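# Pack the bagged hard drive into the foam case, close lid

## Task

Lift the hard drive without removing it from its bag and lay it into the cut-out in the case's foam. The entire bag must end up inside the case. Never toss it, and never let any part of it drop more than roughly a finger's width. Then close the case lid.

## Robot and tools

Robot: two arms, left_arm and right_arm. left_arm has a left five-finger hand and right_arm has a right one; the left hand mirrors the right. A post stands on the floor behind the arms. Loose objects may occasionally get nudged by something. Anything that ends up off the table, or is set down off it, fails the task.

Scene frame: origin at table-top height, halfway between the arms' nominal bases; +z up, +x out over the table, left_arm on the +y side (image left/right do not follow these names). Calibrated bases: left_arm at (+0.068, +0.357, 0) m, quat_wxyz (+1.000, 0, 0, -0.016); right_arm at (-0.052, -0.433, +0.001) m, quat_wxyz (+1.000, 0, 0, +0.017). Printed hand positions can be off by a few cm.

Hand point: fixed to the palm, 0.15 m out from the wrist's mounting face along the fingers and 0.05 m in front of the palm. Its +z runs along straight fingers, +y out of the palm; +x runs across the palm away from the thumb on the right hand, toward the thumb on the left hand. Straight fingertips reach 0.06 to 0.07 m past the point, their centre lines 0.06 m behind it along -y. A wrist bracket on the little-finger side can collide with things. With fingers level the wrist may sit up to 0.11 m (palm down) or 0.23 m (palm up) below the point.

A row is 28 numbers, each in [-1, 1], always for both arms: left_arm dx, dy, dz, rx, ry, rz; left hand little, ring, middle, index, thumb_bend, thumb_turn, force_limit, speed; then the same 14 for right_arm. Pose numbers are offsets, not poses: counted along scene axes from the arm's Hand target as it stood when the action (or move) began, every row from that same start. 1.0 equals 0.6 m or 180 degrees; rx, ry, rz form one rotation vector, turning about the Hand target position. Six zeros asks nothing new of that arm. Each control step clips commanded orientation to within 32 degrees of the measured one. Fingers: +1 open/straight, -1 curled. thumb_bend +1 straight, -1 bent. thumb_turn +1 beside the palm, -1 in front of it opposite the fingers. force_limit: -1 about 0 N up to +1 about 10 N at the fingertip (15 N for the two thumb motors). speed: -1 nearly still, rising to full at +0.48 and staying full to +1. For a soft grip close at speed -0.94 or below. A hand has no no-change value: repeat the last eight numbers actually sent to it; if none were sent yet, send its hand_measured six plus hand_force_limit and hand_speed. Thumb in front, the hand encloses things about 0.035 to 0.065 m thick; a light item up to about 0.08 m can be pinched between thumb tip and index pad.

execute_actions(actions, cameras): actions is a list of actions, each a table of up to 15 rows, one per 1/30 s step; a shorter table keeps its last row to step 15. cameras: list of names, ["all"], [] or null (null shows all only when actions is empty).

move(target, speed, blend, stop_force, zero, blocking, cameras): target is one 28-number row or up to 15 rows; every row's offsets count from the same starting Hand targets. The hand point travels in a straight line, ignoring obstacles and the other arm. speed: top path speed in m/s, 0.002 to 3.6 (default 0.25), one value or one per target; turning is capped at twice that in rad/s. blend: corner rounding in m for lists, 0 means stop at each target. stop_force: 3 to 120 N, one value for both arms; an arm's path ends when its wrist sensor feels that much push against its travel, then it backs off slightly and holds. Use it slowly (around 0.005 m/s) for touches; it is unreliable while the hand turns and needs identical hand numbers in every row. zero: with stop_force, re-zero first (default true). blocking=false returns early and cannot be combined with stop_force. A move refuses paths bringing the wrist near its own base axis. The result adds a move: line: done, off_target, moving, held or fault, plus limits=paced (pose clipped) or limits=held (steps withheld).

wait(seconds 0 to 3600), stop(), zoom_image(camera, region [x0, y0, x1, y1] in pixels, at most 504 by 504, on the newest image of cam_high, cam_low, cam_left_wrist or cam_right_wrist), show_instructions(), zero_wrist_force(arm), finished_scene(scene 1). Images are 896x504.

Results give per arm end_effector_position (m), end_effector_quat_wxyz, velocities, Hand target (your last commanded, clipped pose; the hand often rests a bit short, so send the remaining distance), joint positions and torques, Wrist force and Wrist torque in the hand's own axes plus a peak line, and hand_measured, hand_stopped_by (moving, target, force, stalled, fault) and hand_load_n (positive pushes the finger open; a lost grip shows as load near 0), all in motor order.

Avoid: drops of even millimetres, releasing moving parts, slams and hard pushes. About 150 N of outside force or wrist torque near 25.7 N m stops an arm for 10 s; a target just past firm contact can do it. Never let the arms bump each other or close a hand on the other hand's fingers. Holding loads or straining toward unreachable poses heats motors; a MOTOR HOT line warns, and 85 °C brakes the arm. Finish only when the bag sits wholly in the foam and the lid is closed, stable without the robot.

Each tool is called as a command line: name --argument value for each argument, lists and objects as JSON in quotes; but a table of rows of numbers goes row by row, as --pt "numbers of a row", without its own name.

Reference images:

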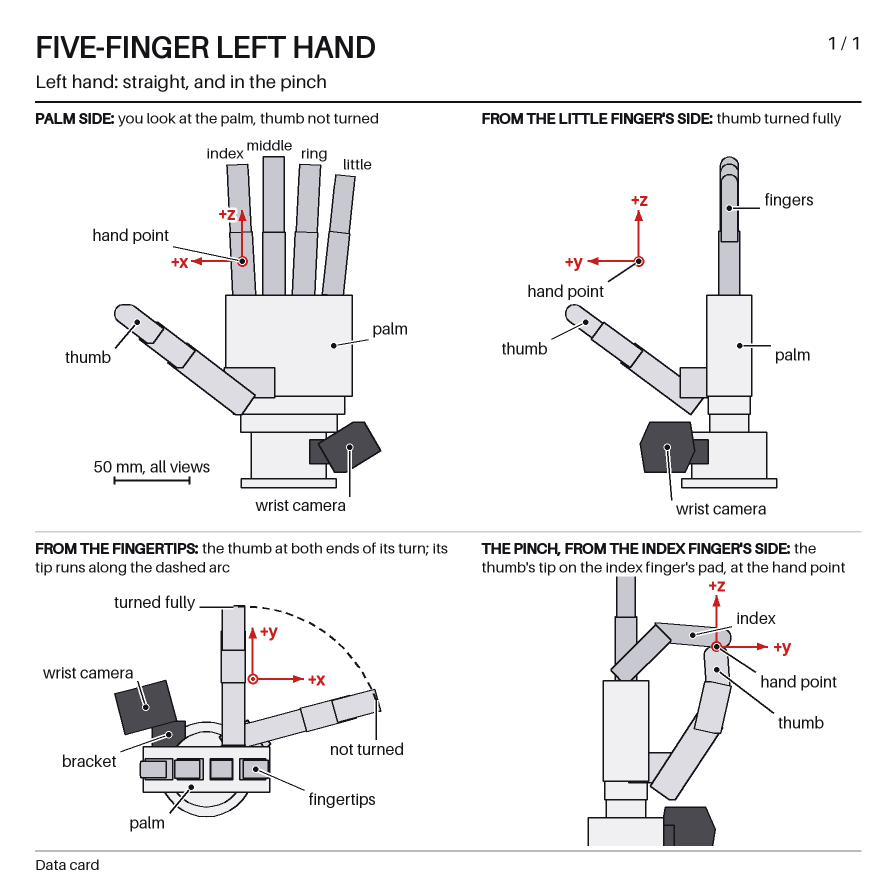

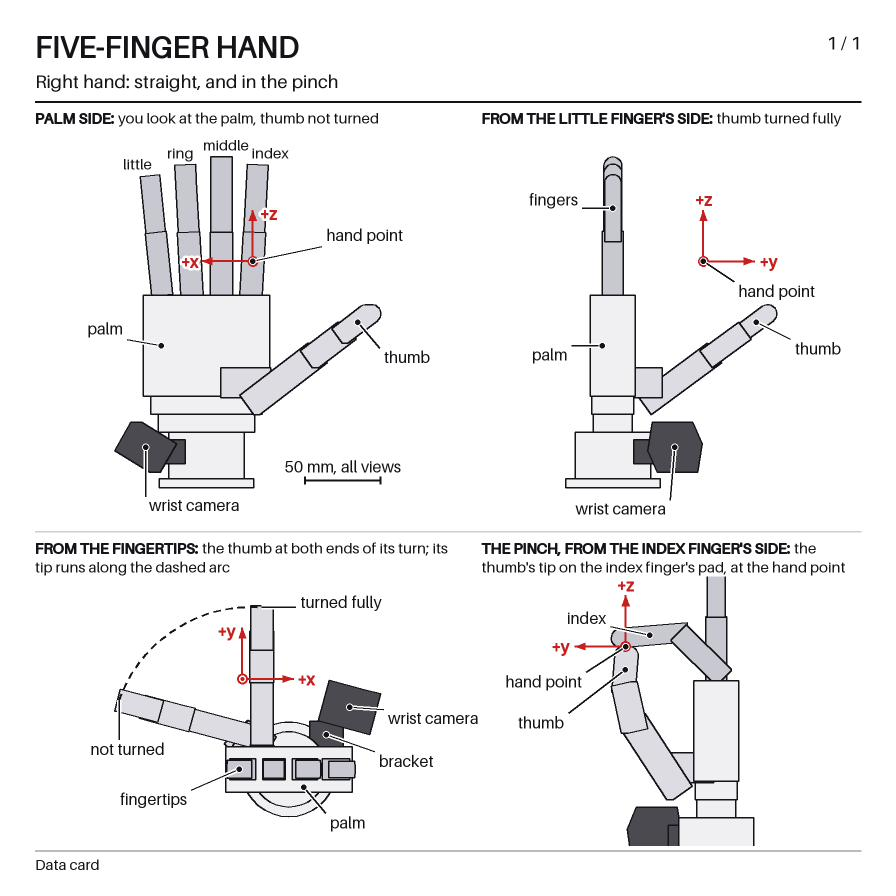

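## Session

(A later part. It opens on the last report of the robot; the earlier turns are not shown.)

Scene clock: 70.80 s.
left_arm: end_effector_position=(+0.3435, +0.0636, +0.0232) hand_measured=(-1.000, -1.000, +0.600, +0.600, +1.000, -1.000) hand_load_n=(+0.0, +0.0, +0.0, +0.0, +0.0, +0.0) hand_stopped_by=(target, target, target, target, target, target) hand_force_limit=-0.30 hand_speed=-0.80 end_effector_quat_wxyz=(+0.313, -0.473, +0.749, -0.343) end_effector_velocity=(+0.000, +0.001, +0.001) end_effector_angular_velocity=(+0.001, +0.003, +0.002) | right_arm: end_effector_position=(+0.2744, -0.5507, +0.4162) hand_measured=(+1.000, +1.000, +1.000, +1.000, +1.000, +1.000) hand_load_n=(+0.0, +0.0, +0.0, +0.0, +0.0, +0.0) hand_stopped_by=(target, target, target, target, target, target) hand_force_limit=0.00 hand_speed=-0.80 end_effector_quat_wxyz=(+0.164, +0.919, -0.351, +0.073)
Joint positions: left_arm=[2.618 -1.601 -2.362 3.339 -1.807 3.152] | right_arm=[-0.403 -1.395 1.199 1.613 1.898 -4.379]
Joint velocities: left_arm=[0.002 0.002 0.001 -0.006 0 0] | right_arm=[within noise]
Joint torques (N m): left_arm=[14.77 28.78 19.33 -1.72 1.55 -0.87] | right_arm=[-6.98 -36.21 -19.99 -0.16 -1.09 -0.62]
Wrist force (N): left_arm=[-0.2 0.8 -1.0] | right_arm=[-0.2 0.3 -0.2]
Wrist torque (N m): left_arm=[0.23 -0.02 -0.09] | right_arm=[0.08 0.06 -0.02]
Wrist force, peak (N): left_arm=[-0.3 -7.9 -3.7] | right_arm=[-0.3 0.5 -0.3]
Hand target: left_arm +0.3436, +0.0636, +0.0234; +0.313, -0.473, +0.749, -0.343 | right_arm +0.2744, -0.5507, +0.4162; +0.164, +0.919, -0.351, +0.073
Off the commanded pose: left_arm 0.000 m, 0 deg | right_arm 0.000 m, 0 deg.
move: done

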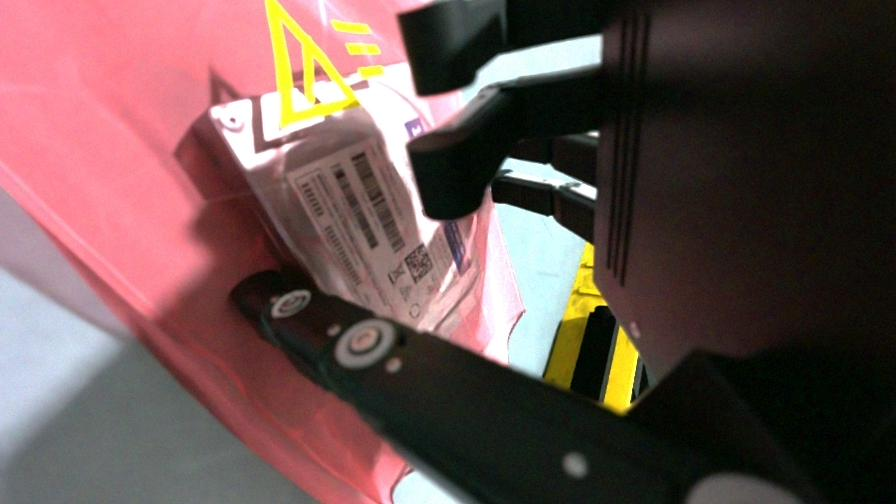

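move --target '[0,0,0,0,0,0,-1,-1,0.0,0.0,1,-1,-0.3,-0.94,0,0,0,0,0,0,1,1,1,1,1,1,0,-0.8]' --cameras '["cam_left_wrist"]'

zoom_image --camera "cam_left_wrist" --region '[150, 0, 600, 400]'

Scene clock: 73.93 s.
left_arm: end_effector_position=(+0.3436, +0.0636, +0.0234) hand_measured=(-1.000, -1.000, +0.178, +0.160, +1.000, -1.000) hand_load_n=(+0.0, +0.5, +3.0, +3.5, +0.5, +0.0) hand_stopped_by=(target, target, force, force, target, target) hand_force_limit=-0.30 hand_speed=-0.94 end_effector_quat_wxyz=(+0.313, -0.473, +0.749, -0.343) | right_arm: end_effector_position=(+0.2744, -0.5507, +0.4162) hand_measured=(+1.000, +1.000, +1.000, +1.000, +1.000, +1.000) hand_load_n=(+0.0, +0.0, +0.0, +0.0, +0.0, +0.0) hand_stopped_by=(target, target, target, target, target, target) hand_force_limit=0.00 hand_speed=-0.80 end_effector_quat_wxyz=(+0.164, +0.919, -0.351, +0.073)
Joint positions: left_arm=[2.618 -1.601 -2.362 3.339 -1.807 3.152] | right_arm=[-0.403 -1.395 1.199 1.613 1.898 -4.379]
Joint torques (N m): left_arm=[14.46 25.57 17.19 -1.83 1.64 -0.99] | right_arm=[-6.88 -36.16 -20.41 -0.16 -0.96 -0.84]
Wrist force (N): left_arm=[-0.2 -2.0 -1.8] | right_arm=[-0.2 0.5 -0.2]
Wrist torque (N m): left_arm=[0.09 -0.04 -0.05] | right_arm=[0.09 0.08 -0.03]
Wrist force, peak (N): left_arm=[-0.7 -2.9 -1.4] | right_arm=[-0.4 0.5 -0.2]
Hand target: left_arm +0.3436, +0.0636, +0.0234; +0.313, -0.473, +0.749, -0.343 | right_arm +0.2744, -0.5507, +0.4162; +0.164, +0.919, -0.351, +0.073
Off the commanded pose: left_arm 0.000 m, 0 deg | right_arm 0.000 m, 0 deg.
move: done

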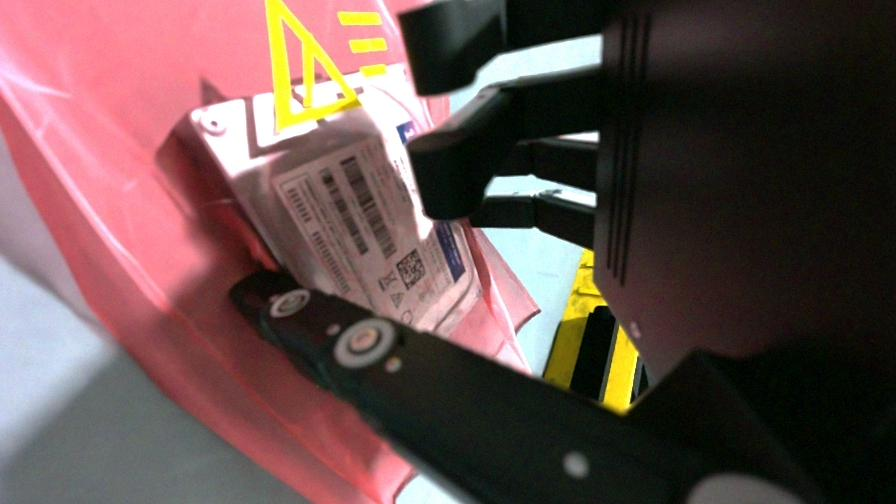

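Scaled by 1.120 from the camera's image (finer frame: 1280x720).

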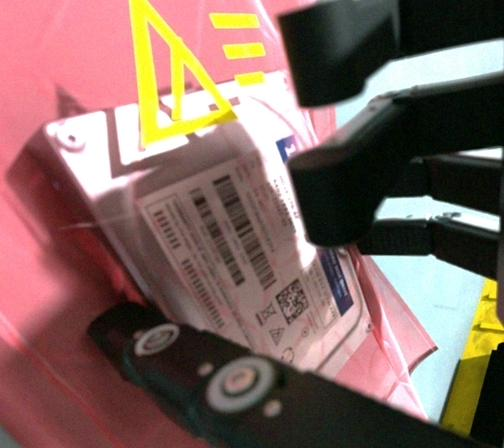

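move --pt "0 0 0 0 0 0 -1 -1 -0.1 -0.1 1 -1 -0.05 -0.94 0 0 0 0 0 0 1 1 1 1 1 1 0 -0.8" --pt "0 0 0.05 0 0 0 -1 -1 -0.1 -0.1 1 -1 -0.05 -0.94 0 0 0 0 0 0 1 1 1 1 1 1 0 -0.8" --speed 0.03 --cameras '["cam_left_wrist","cam_low","cam_high"]'

zoom_image --camera "cam_left_wrist" --region '[150, 0, 600, 400]'

zoom_image --camera "cam_low" --region '[300, 160, 460, 280]'

Scene clock: 76.23 s.
left_arm: end_effector_position=(+0.3437, +0.0635, +0.0536) hand_measured=(-1.000, -1.000, +0.168, +0.152, +1.000, -1.000) hand_load_n=(+0.0, +0.0, +4.5, +5.5, +1.0, +0.0) hand_stopped_by=(target, target, force, force, target, target) hand_force_limit=-0.05 hand_speed=-0.94 end_effector_quat_wxyz=(+0.313, -0.473, +0.749, -0.343) | right_arm: end_effector_position=(+0.2744, -0.5507, +0.4162) hand_measured=(+1.000, +1.000, +1.000, +1.000, +1.000, +1.000) hand_load_n=(+0.0, +0.0, +0.0, +0.0, +0.0, +0.0) hand_stopped_by=(target, target, target, target, target, target) hand_force_limit=0.00 hand_speed=-0.80 end_effector_quat_wxyz=(+0.164, +0.919, -0.351, +0.073)
Joint positions: left_arm=[2.618 -1.532 -2.323 3.232 -1.807 3.152] | right_arm=[-0.403 -1.395 1.199 1.613 1.898 -4.379]
Joint torques (N m): left_arm=[8.69 2.6 6.23 2.01 0.08 -0.37] | right_arm=[-6.91 -36.3 -19.9 -0.18 -1.03 -0.68]
Wrist force (N): left_arm=[0.0 3.6 0.3] | right_arm=[-0.3 0.2 -0.1]
Wrist torque (N m): left_arm=[0.44 0.01 -0.15] | right_arm=[0.06 0.08 -0.04]
Wrist force, peak (N): left_arm=[0.1 3.7 0.2] | right_arm=[-0.4 0.5 -0.1]
Hand target: left_arm +0.3436, +0.0636, +0.0534; +0.313, -0.473, +0.749, -0.343 | right_arm +0.2744, -0.5507, +0.4162; +0.164, +0.919, -0.351, +0.073
Off the commanded pose: left_arm 0.000 m, 0 deg | right_arm 0.000 m, 0 deg.
move: done
Images, in order (width x height): cam_high 896x504, cam_low 896x504, cam_left_wrist 896x504.

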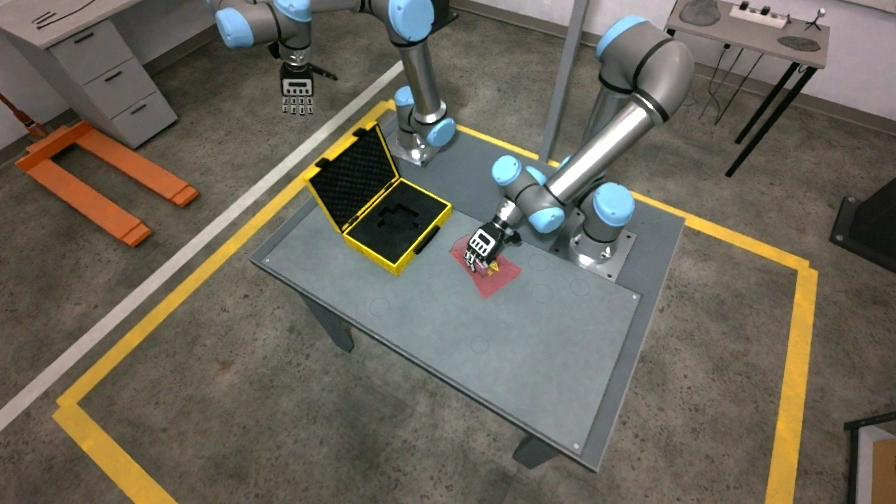

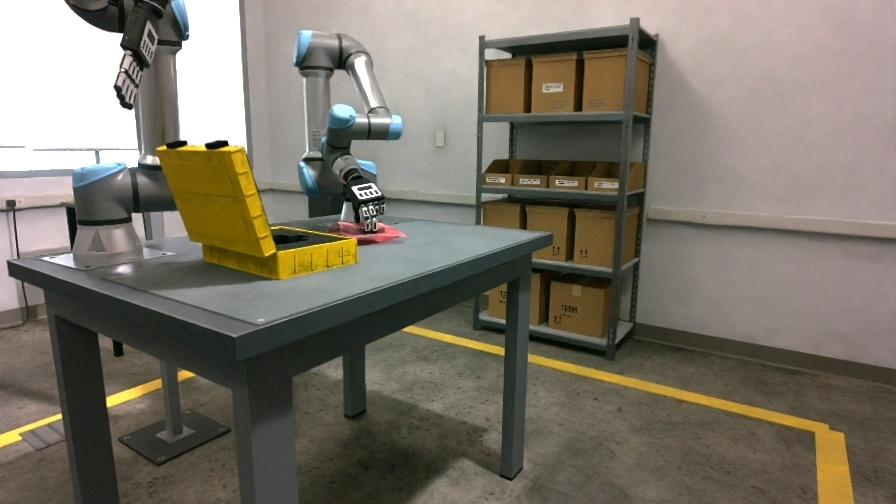

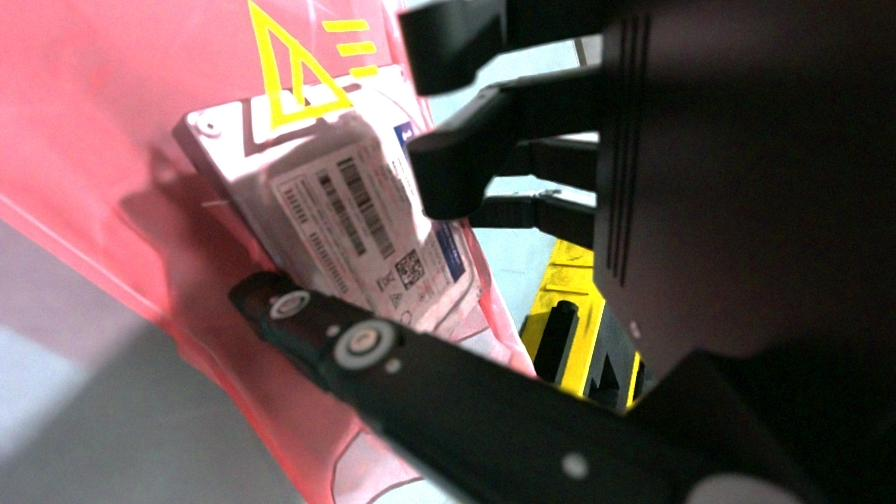

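Scaled by 1.120 from the camera's image (finer frame: 1280x720).

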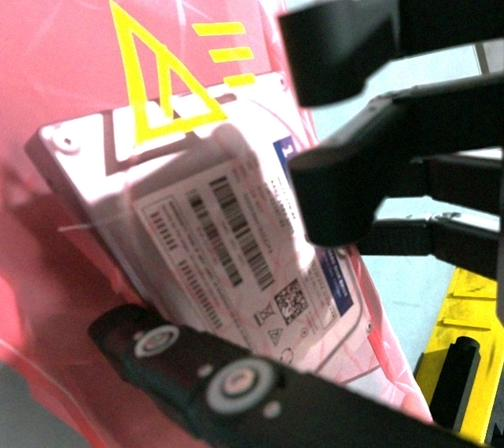

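Scaled by 3.150 from the camera's image (finer frame: 1280x720).

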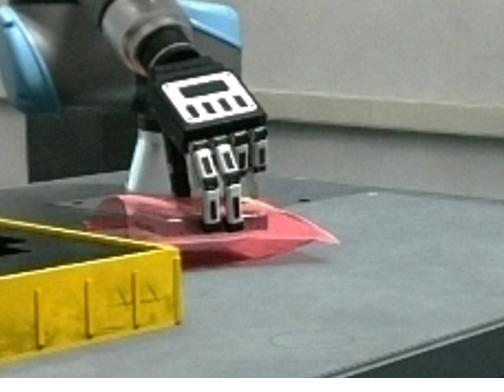

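move --pt "0 0 0.3 0 0 0 -1 -1 -0.1 -0.1 1 -1 -0.05 -0.94 0 0 0 0 0 0 1 1 1 1 1 1 0 -0.8" --pt "0.0267 -0.0227 0.3777 0 0 -0.4 -1 -1 -0.1 -0.1 1 -1 -0.05 -0.94 0 0 0 0 0 0 1 1 1 1 1 1 0 -0.8" --speed 0.12 --blend '[0.03,0]' --cameras '["cam_left_wrist","cam_low","cam_high"]'

zoom_image --camera "cam_left_wrist" --region '[100, 0, 600, 500]'

Scene clock: 89.33 s.
left_arm: end_effector_position=(+0.3596, +0.0499, +0.2800) hand_measured=(-1.000, -1.000, +0.168, +0.152, +1.000, -1.000) hand_load_n=(+0.0, +0.0, +4.5, +5.0, +1.0, +0.0) hand_stopped_by=(target, target, force, force, target, target) hand_force_limit=-0.05 hand_speed=-0.94 end_effector_quat_wxyz=(+0.052, +0.057, +0.884, -0.462) | right_arm: end_effector_position=(+0.2744, -0.5507, +0.4162) hand_measured=(+1.000, +1.000, +1.000, +1.000, +1.000, +1.000) hand_load_n=(+0.0, +0.0, +0.0, +0.0, +0.0, +0.0) hand_stopped_by=(target, target, target, target, target, target) hand_force_limit=0.00 hand_speed=-0.80 end_effector_quat_wxyz=(+0.164, +0.919, -0.351, +0.073)
Joint positions: left_arm=[3.159 -1.633 -1.772 1.922 -0.607 4.782] | right_arm=[-0.403 -1.395 1.199 1.613 1.898 -4.379]
Joint torques (N m): left_arm=[8.19 34.54 7.73 -2.06 -0.36 1.28] | right_arm=[-7.18 -34.81 -19.95 -0.06 -1.1 -0.45]
Wrist force (N): left_arm=[0.0 3.2 0.5] | right_arm=[-0.3 0.3 -0.3]
Wrist torque (N m): left_arm=[0.33 0.03 0.01] | right_arm=[0.07 0.08 -0.04]
Wrist force, peak (N): left_arm=[0.2 4.5 1.4] | right_arm=[-0.3 0.6 -0.3]
Hand target: left_arm +0.3596, +0.0500, +0.2800; +0.052, +0.057, +0.884, -0.462 | right_arm +0.2744, -0.5507, +0.4162; +0.164, +0.919, -0.351, +0.073
Off the commanded pose: left_arm 0.000 m, 0 deg | right_arm 0.000 m, 0 deg.
move: done
Images, in order (width x height): cam_high 896x504, cam_low 896x504, cam_left_wrist 896x504.

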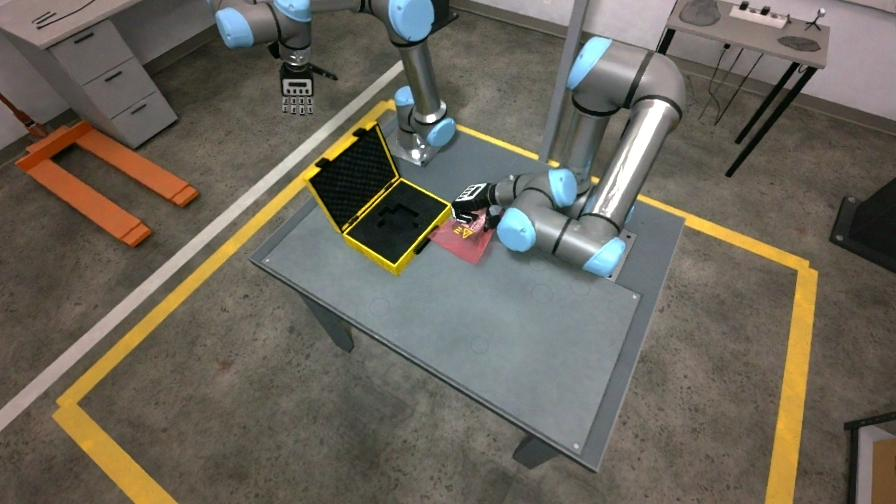

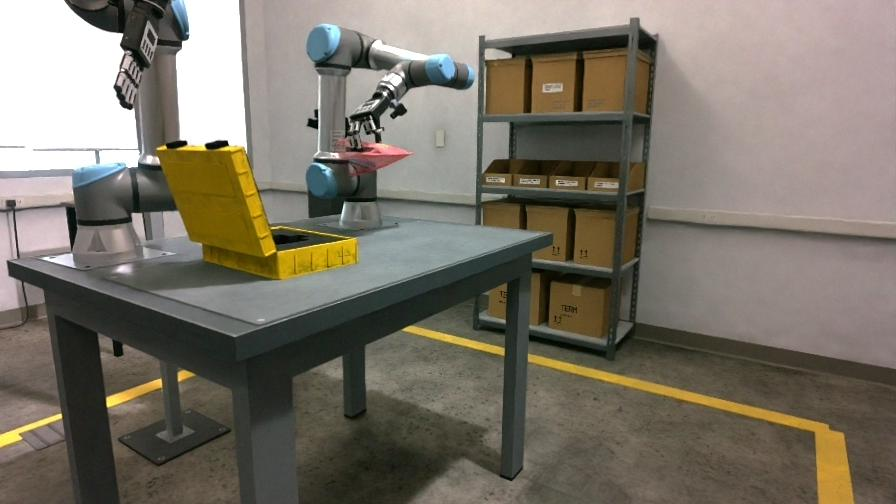

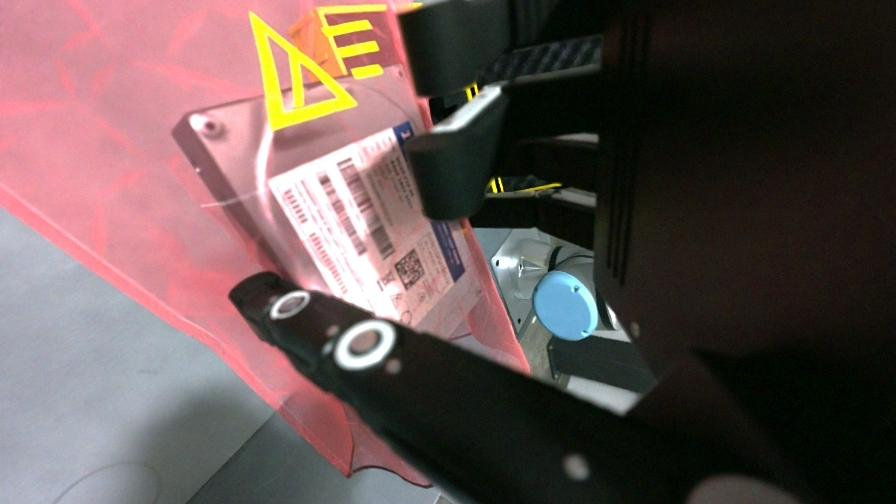

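Scaled by 1.008 from the camera's image (finer frame: 1280x720).

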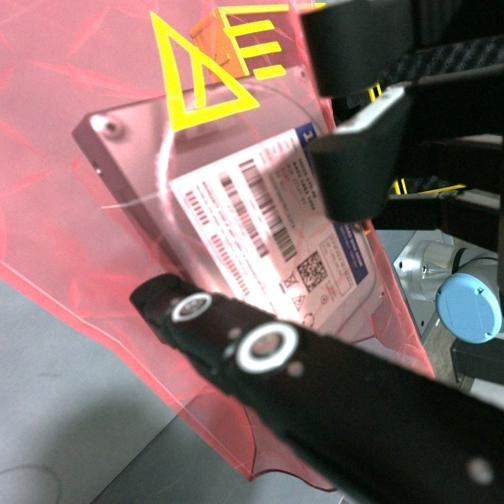

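move --target '[-0.046,-0.458,-0.05,0,0,0,-1,-1,-0.1,-0.1,1,-1,-0.05,-0.94,0,0,0,0,0,0,1,1,1,1,1,1,0,-0.8]' --speed 0.12 --cameras '["cam_left_wrist","cam_low","cam_high"]'

zoom_image --camera "cam_left_wrist" --region '[0, 0, 500, 500]'

Scene clock: 94.20 s.
left_arm: end_effector_position=(+0.3320, -0.2248, +0.2500) hand_measured=(-1.000, -1.000, +0.168, +0.152, +1.000, -1.000) hand_load_n=(+0.0, +0.0, +4.5, +5.0, +1.0, +0.0) hand_stopped_by=(target, target, force, force, target, target) hand_force_limit=-0.05 hand_speed=-0.94 end_effector_quat_wxyz=(+0.052, +0.057, +0.884, -0.462) | right_arm: end_effector_position=(+0.2744, -0.5507, +0.4162) hand_measured=(+1.000, +1.000, +1.000, +1.000, +1.000, +1.000) hand_load_n=(+0.0, +0.0, +0.0, +0.0, +0.0, +0.0) hand_stopped_by=(target, target, target, target, target, target) hand_force_limit=0.00 hand_speed=-0.80 end_effector_quat_wxyz=(+0.164, +0.919, -0.351, +0.073)
Joint positions: left_arm=[2.465 -1.954 -1.292 2.456 -0.929 3.861] | right_arm=[-0.403 -1.395 1.199 1.613 1.898 -4.379]
Joint torques (N m): left_arm=[11.95 47.16 16.14 -2.06 2.48 0.47] | right_arm=[-6.48 -35.79 -20.08 -0.04 -1.07 -0.35]
Wrist force (N): left_arm=[0.0 3.1 0.8] | right_arm=[-0.3 0.3 -0.1]
Wrist torque (N m): left_arm=[0.32 0.03 -0.14] | right_arm=[0.06 0.08 -0.04]
Wrist force, peak (N): left_arm=[0.0 4.1 -0.9] | right_arm=[-0.4 0.5 -0.2]
Hand target: left_arm +0.3320, -0.2248, +0.2500; +0.052, +0.057, +0.884, -0.462 | right_arm +0.2744, -0.5507, +0.4162; +0.164, +0.919, -0.351, +0.073
Off the commanded pose: left_arm 0.000 m, 0 deg | right_arm 0.000 m, 0 deg.
move: done
Images, in order (width x height): cam_high 896x504, cam_low 896x504, cam_left_wrist 896x504.

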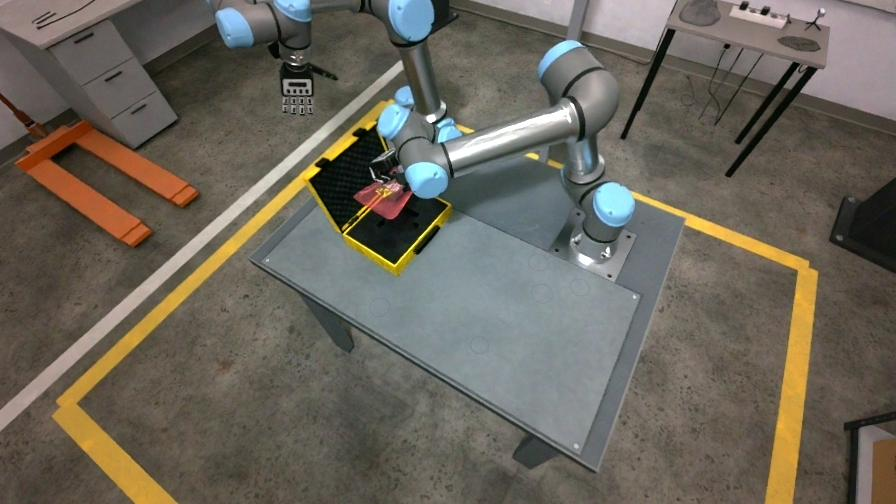

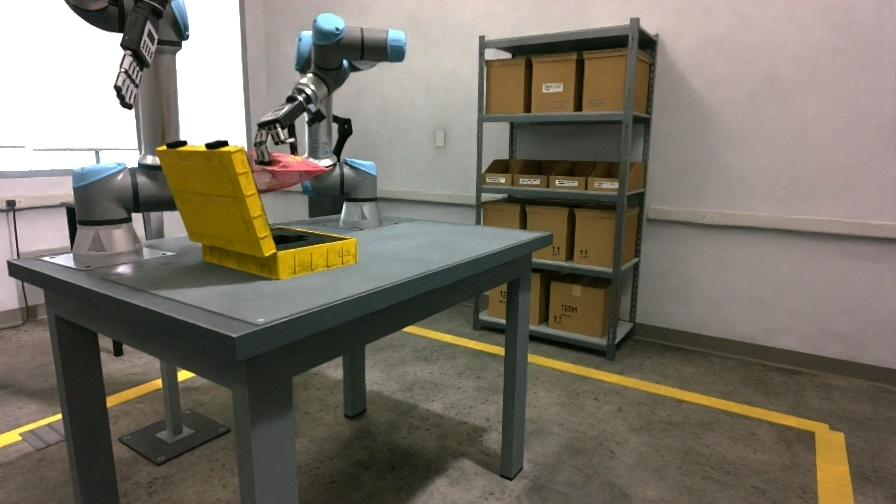

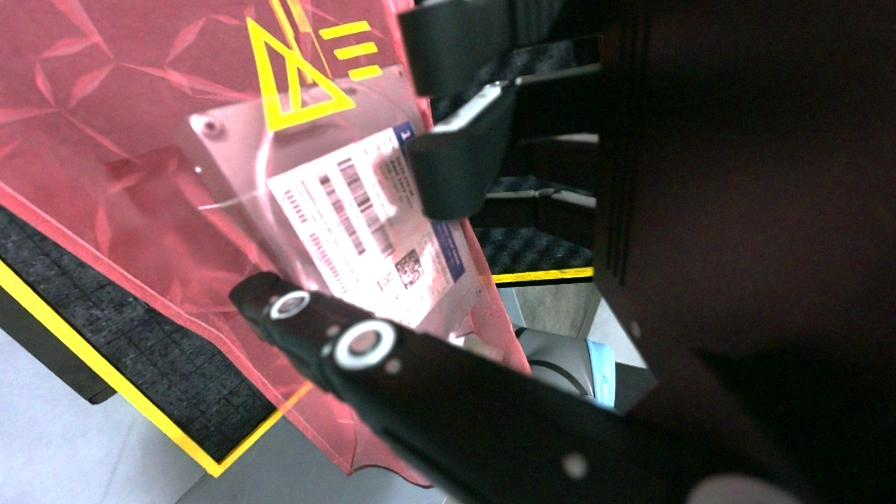

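Scaled by 1.008 from the camera's image (finer frame: 1280x720).

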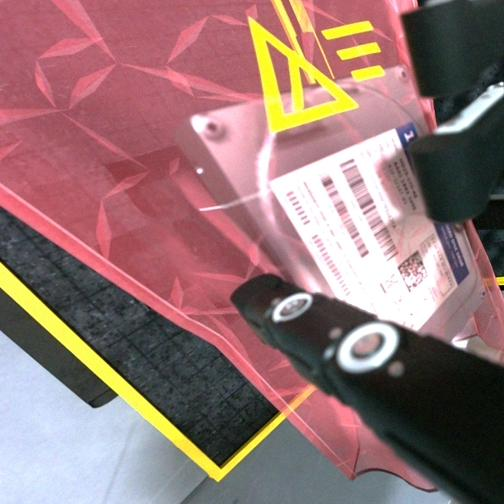

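zoom_image --camera "cam_left_wrist" --region '[50, 80, 300, 330]'

Scaled by 2.016 from the camera's image (finer frame: 1280x720).

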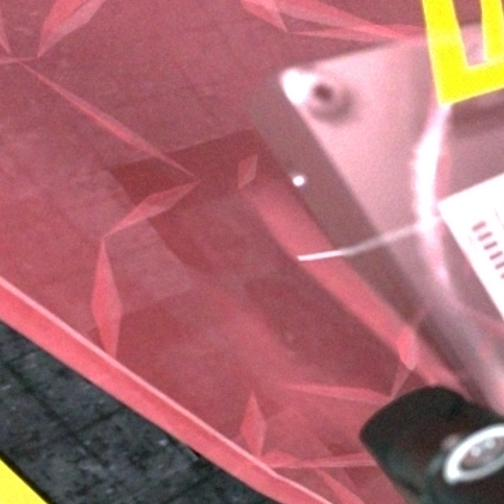

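move --target '[0,-0.0167,-0.1333,0,0,-0.0056,-1,-1,-0.1,-0.1,1,-1,-0.05,-0.94,0,0,0,0,0,0,1,1,1,1,1,1,0,-0.8]' --speed 0.08 --cameras '["cam_left_wrist","cam_low","cam_high"]'

zoom_image --camera "cam_left_wrist" --region '[0, 0, 400, 400]'

zoom_image --camera "cam_high" --region '[300, 110, 500, 290]'

Scene clock: 96.83 s.
left_arm: end_effector_position=(+0.3319, -0.2349, +0.1699) hand_measured=(-1.000, -1.000, +0.168, +0.152, +1.000, -1.000) hand_load_n=(+0.0, +0.5, +4.5, +5.0, +0.5, +0.5) hand_stopped_by=(target, target, force, force, target, target) hand_force_limit=-0.05 hand_speed=-0.94 end_effector_quat_wxyz=(+0.048, +0.065, +0.883, -0.462) | right_arm: end_effector_position=(+0.2744, -0.5507, +0.4162) hand_measured=(+1.000, +1.000, +1.000, +1.000, +1.000, +1.000) hand_load_n=(+0.0, +0.0, +0.0, +0.0, +0.0, +0.0) hand_stopped_by=(target, target, target, target, target, target) hand_force_limit=0.00 hand_speed=-0.80 end_effector_quat_wxyz=(+0.164, +0.919, -0.351, +0.073)
Joint positions: left_arm=[2.453 -2.017 -1.409 2.634 -0.925 3.866] | right_arm=[-0.403 -1.395 1.199 1.613 1.898 -4.379]
Joint torques (N m): left_arm=[-5.28 51.51 26.08 -2.35 2.06 -0.63] | right_arm=[-6.45 -35.42 -20.48 -0.1 -1.16 -0.35]
Wrist force (N): left_arm=[-0.2 3.1 0.5] | right_arm=[-0.4 0.2 -0.3]
Wrist torque (N m): left_arm=[0.34 0.06 -0.16] | right_arm=[0.06 0.10 -0.04]
Wrist force, peak (N): left_arm=[0.4 4.1 1.4] | right_arm=[-0.3 0.6 -0.3]
Hand target: left_arm +0.3320, -0.2349, +0.1700; +0.048, +0.065, +0.883, -0.462 | right_arm +0.2744, -0.5507, +0.4162; +0.164, +0.919, -0.351, +0.073
Off the commanded pose: left_arm 0.000 m, 0 deg | right_arm 0.000 m, 0 deg.
move: done
Images, in order (width x height): cam_high 896x504, cam_low 896x504, cam_left_wrist 896x504.

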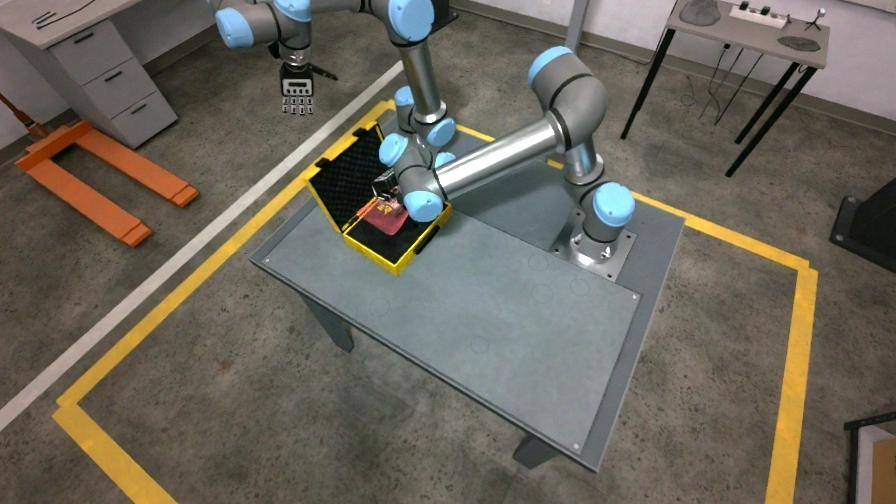

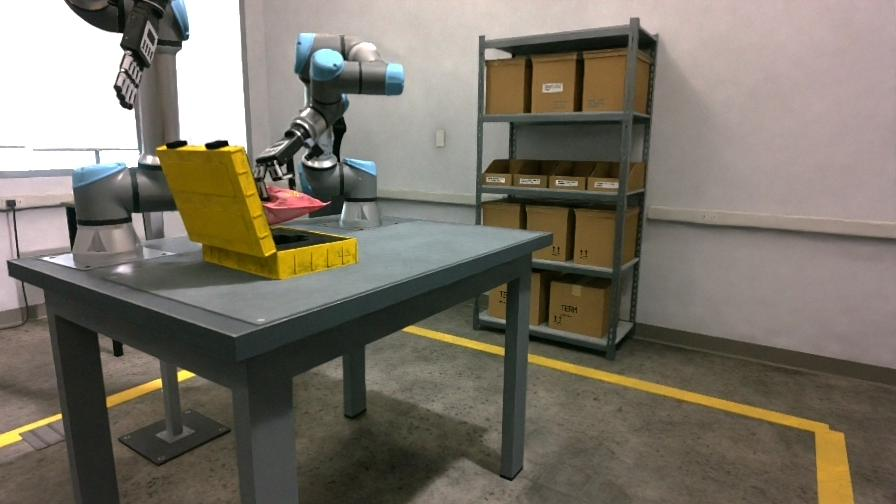

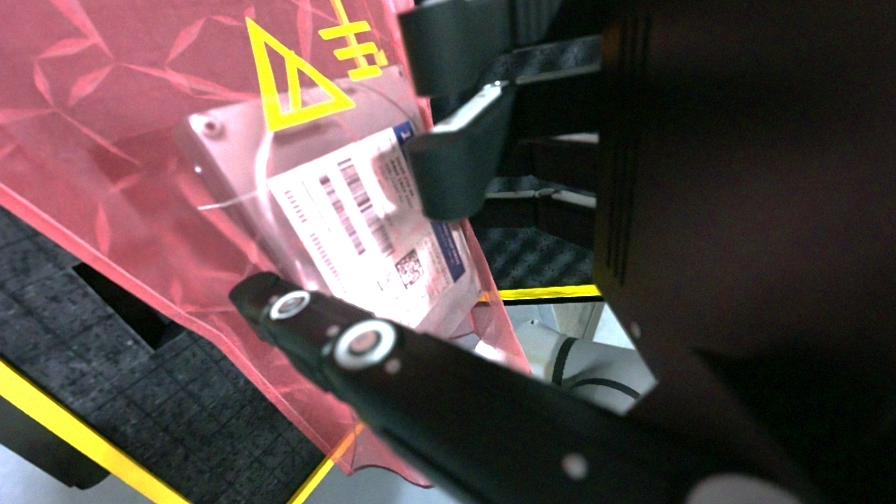

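Scaled by 1.260 from the camera's image (finer frame: 1280x720).

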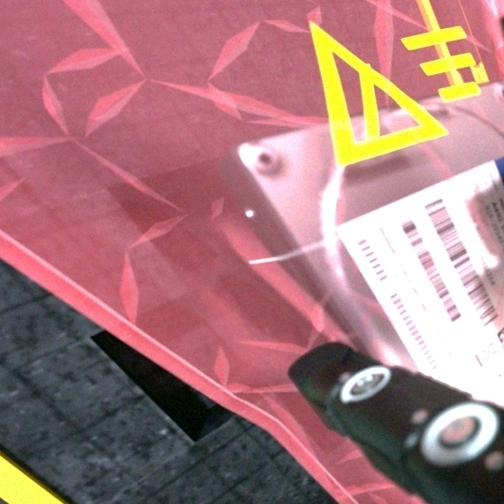

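Scaled by 2.520 from the camera's image (finer frame: 1280x720).

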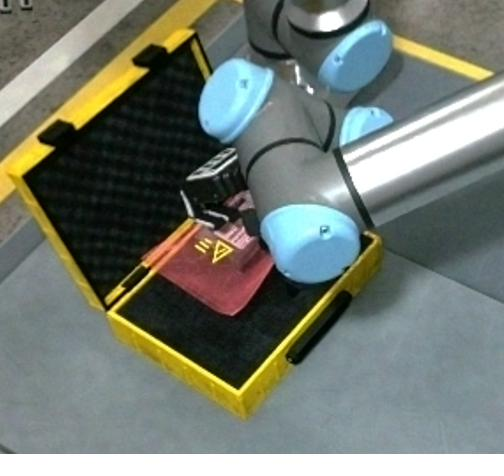

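move --target '[-0.003,-0.0028,-0.1,0,0,0.0056,-1,-1,-0.1,-0.1,1,-1,-0.05,-0.94,0,0,0,0,0,0,1,1,1,1,1,1,0,-0.8]' --speed 0.06 --stop_force 5 --cameras '["cam_left_wrist","cam_low","cam_high"]'

zoom_image --camera "cam_left_wrist" --region '[0, 0, 400, 500]'

zoom_image --camera "cam_high" --region '[300, 110, 500, 290]'

zoom_image --camera "cam_low" --region '[150, 100, 400, 300]'

Scene clock: 102.23 s.
left_arm: end_effector_position=(+0.3302, -0.2365, +0.1100) hand_measured=(-1.000, -1.000, +0.168, +0.152, +1.000, -1.000) hand_load_n=(+0.0, +0.0, +4.5, +5.0, +0.5, +0.5) hand_stopped_by=(target, target, force, force, target, target) hand_force_limit=-0.05 hand_speed=-0.94 end_effector_quat_wxyz=(+0.052, +0.057, +0.884, -0.462) | right_arm: end_effector_position=(+0.2744, -0.5507, +0.4162) hand_measured=(+1.000, +1.000, +1.000, +1.000, +1.000, +1.000) hand_load_n=(+0.0, +0.0, +0.0, +0.0, +0.0, +0.0) hand_stopped_by=(target, target, target, target, target, target) hand_force_limit=0.00 hand_speed=-0.80 end_effector_quat_wxyz=(+0.164, +0.919, -0.351, +0.073)
Joint positions: left_arm=[2.444 -2.06 -1.505 2.786 -0.943 3.843] | right_arm=[-0.403 -1.395 1.199 1.613 1.898 -4.379]
Joint torques (N m): left_arm=[7.7 51.81 25.27 -0.71 2.69 1.46] | right_arm=[-7.15 -35.72 -20.03 0.01 -1.01 -0.21]
Wrist force (N): left_arm=[0.1 3.2 0.6] | right_arm=[-0.2 0.3 0.0]
Wrist torque (N m): left_arm=[0.36 0.01 -0.01] | right_arm=[0.05 0.06 -0.03]
Wrist force, peak (N): left_arm=[0.2 3.8 0.9] | right_arm=[-0.4 0.5 -0.2]
Hand target: left_arm +0.3302, -0.2365, +0.1100; +0.052, +0.057, +0.884, -0.462 | right_arm +0.2744, -0.5507, +0.4162; +0.164, +0.919, -0.351, +0.073
Off the commanded pose: left_arm 0.000 m, 0 deg | right_arm 0.000 m, 0 deg.
move: done
Images, in order (width x height): cam_high 896x504, cam_low 896x504, cam_left_wrist 896x504.

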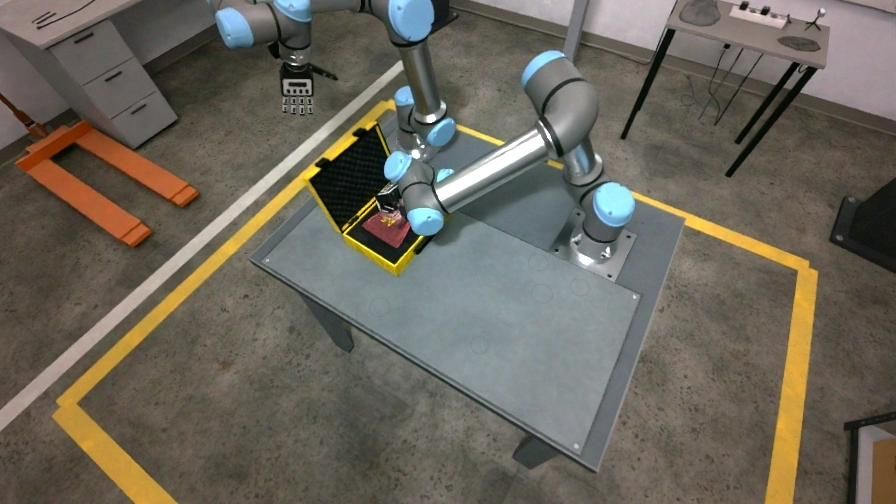

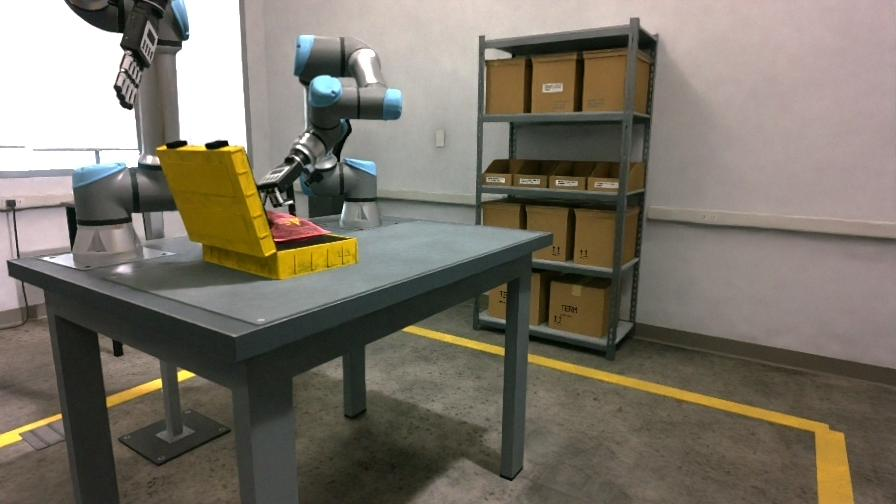

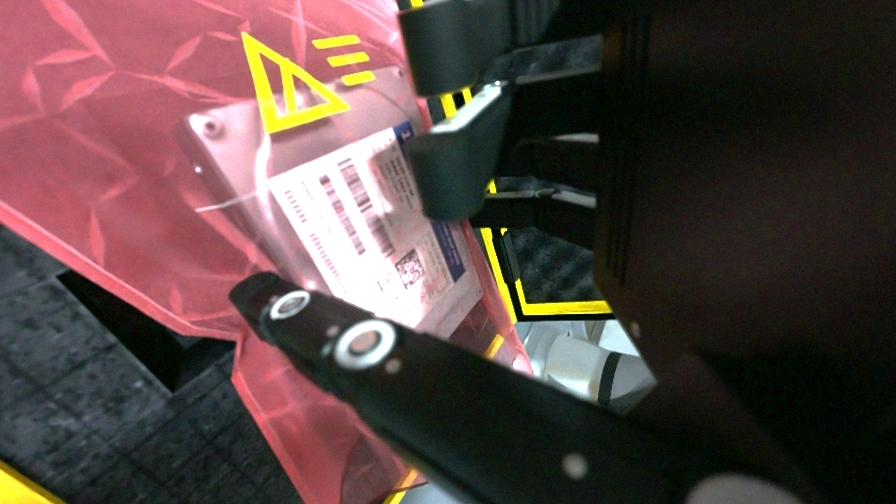

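Scaled by 1.008 from the camera's image (finer frame: 1280x720).

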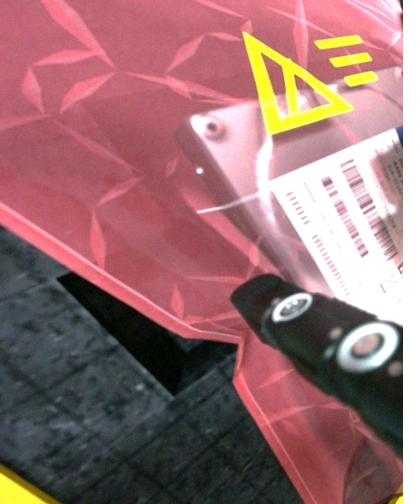

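Scaled by 2.520 from the camera's image (finer frame: 1280x720).

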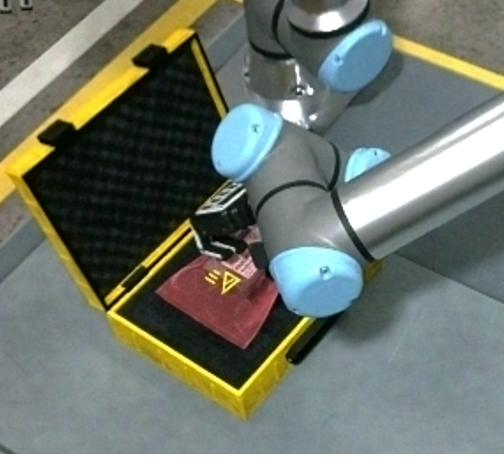

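Scaled by 2.016 from the camera's image (finer frame: 1280x720).

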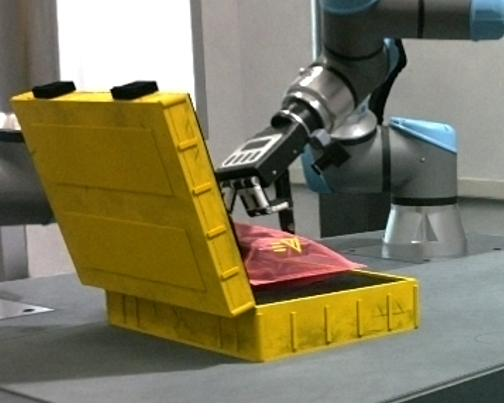

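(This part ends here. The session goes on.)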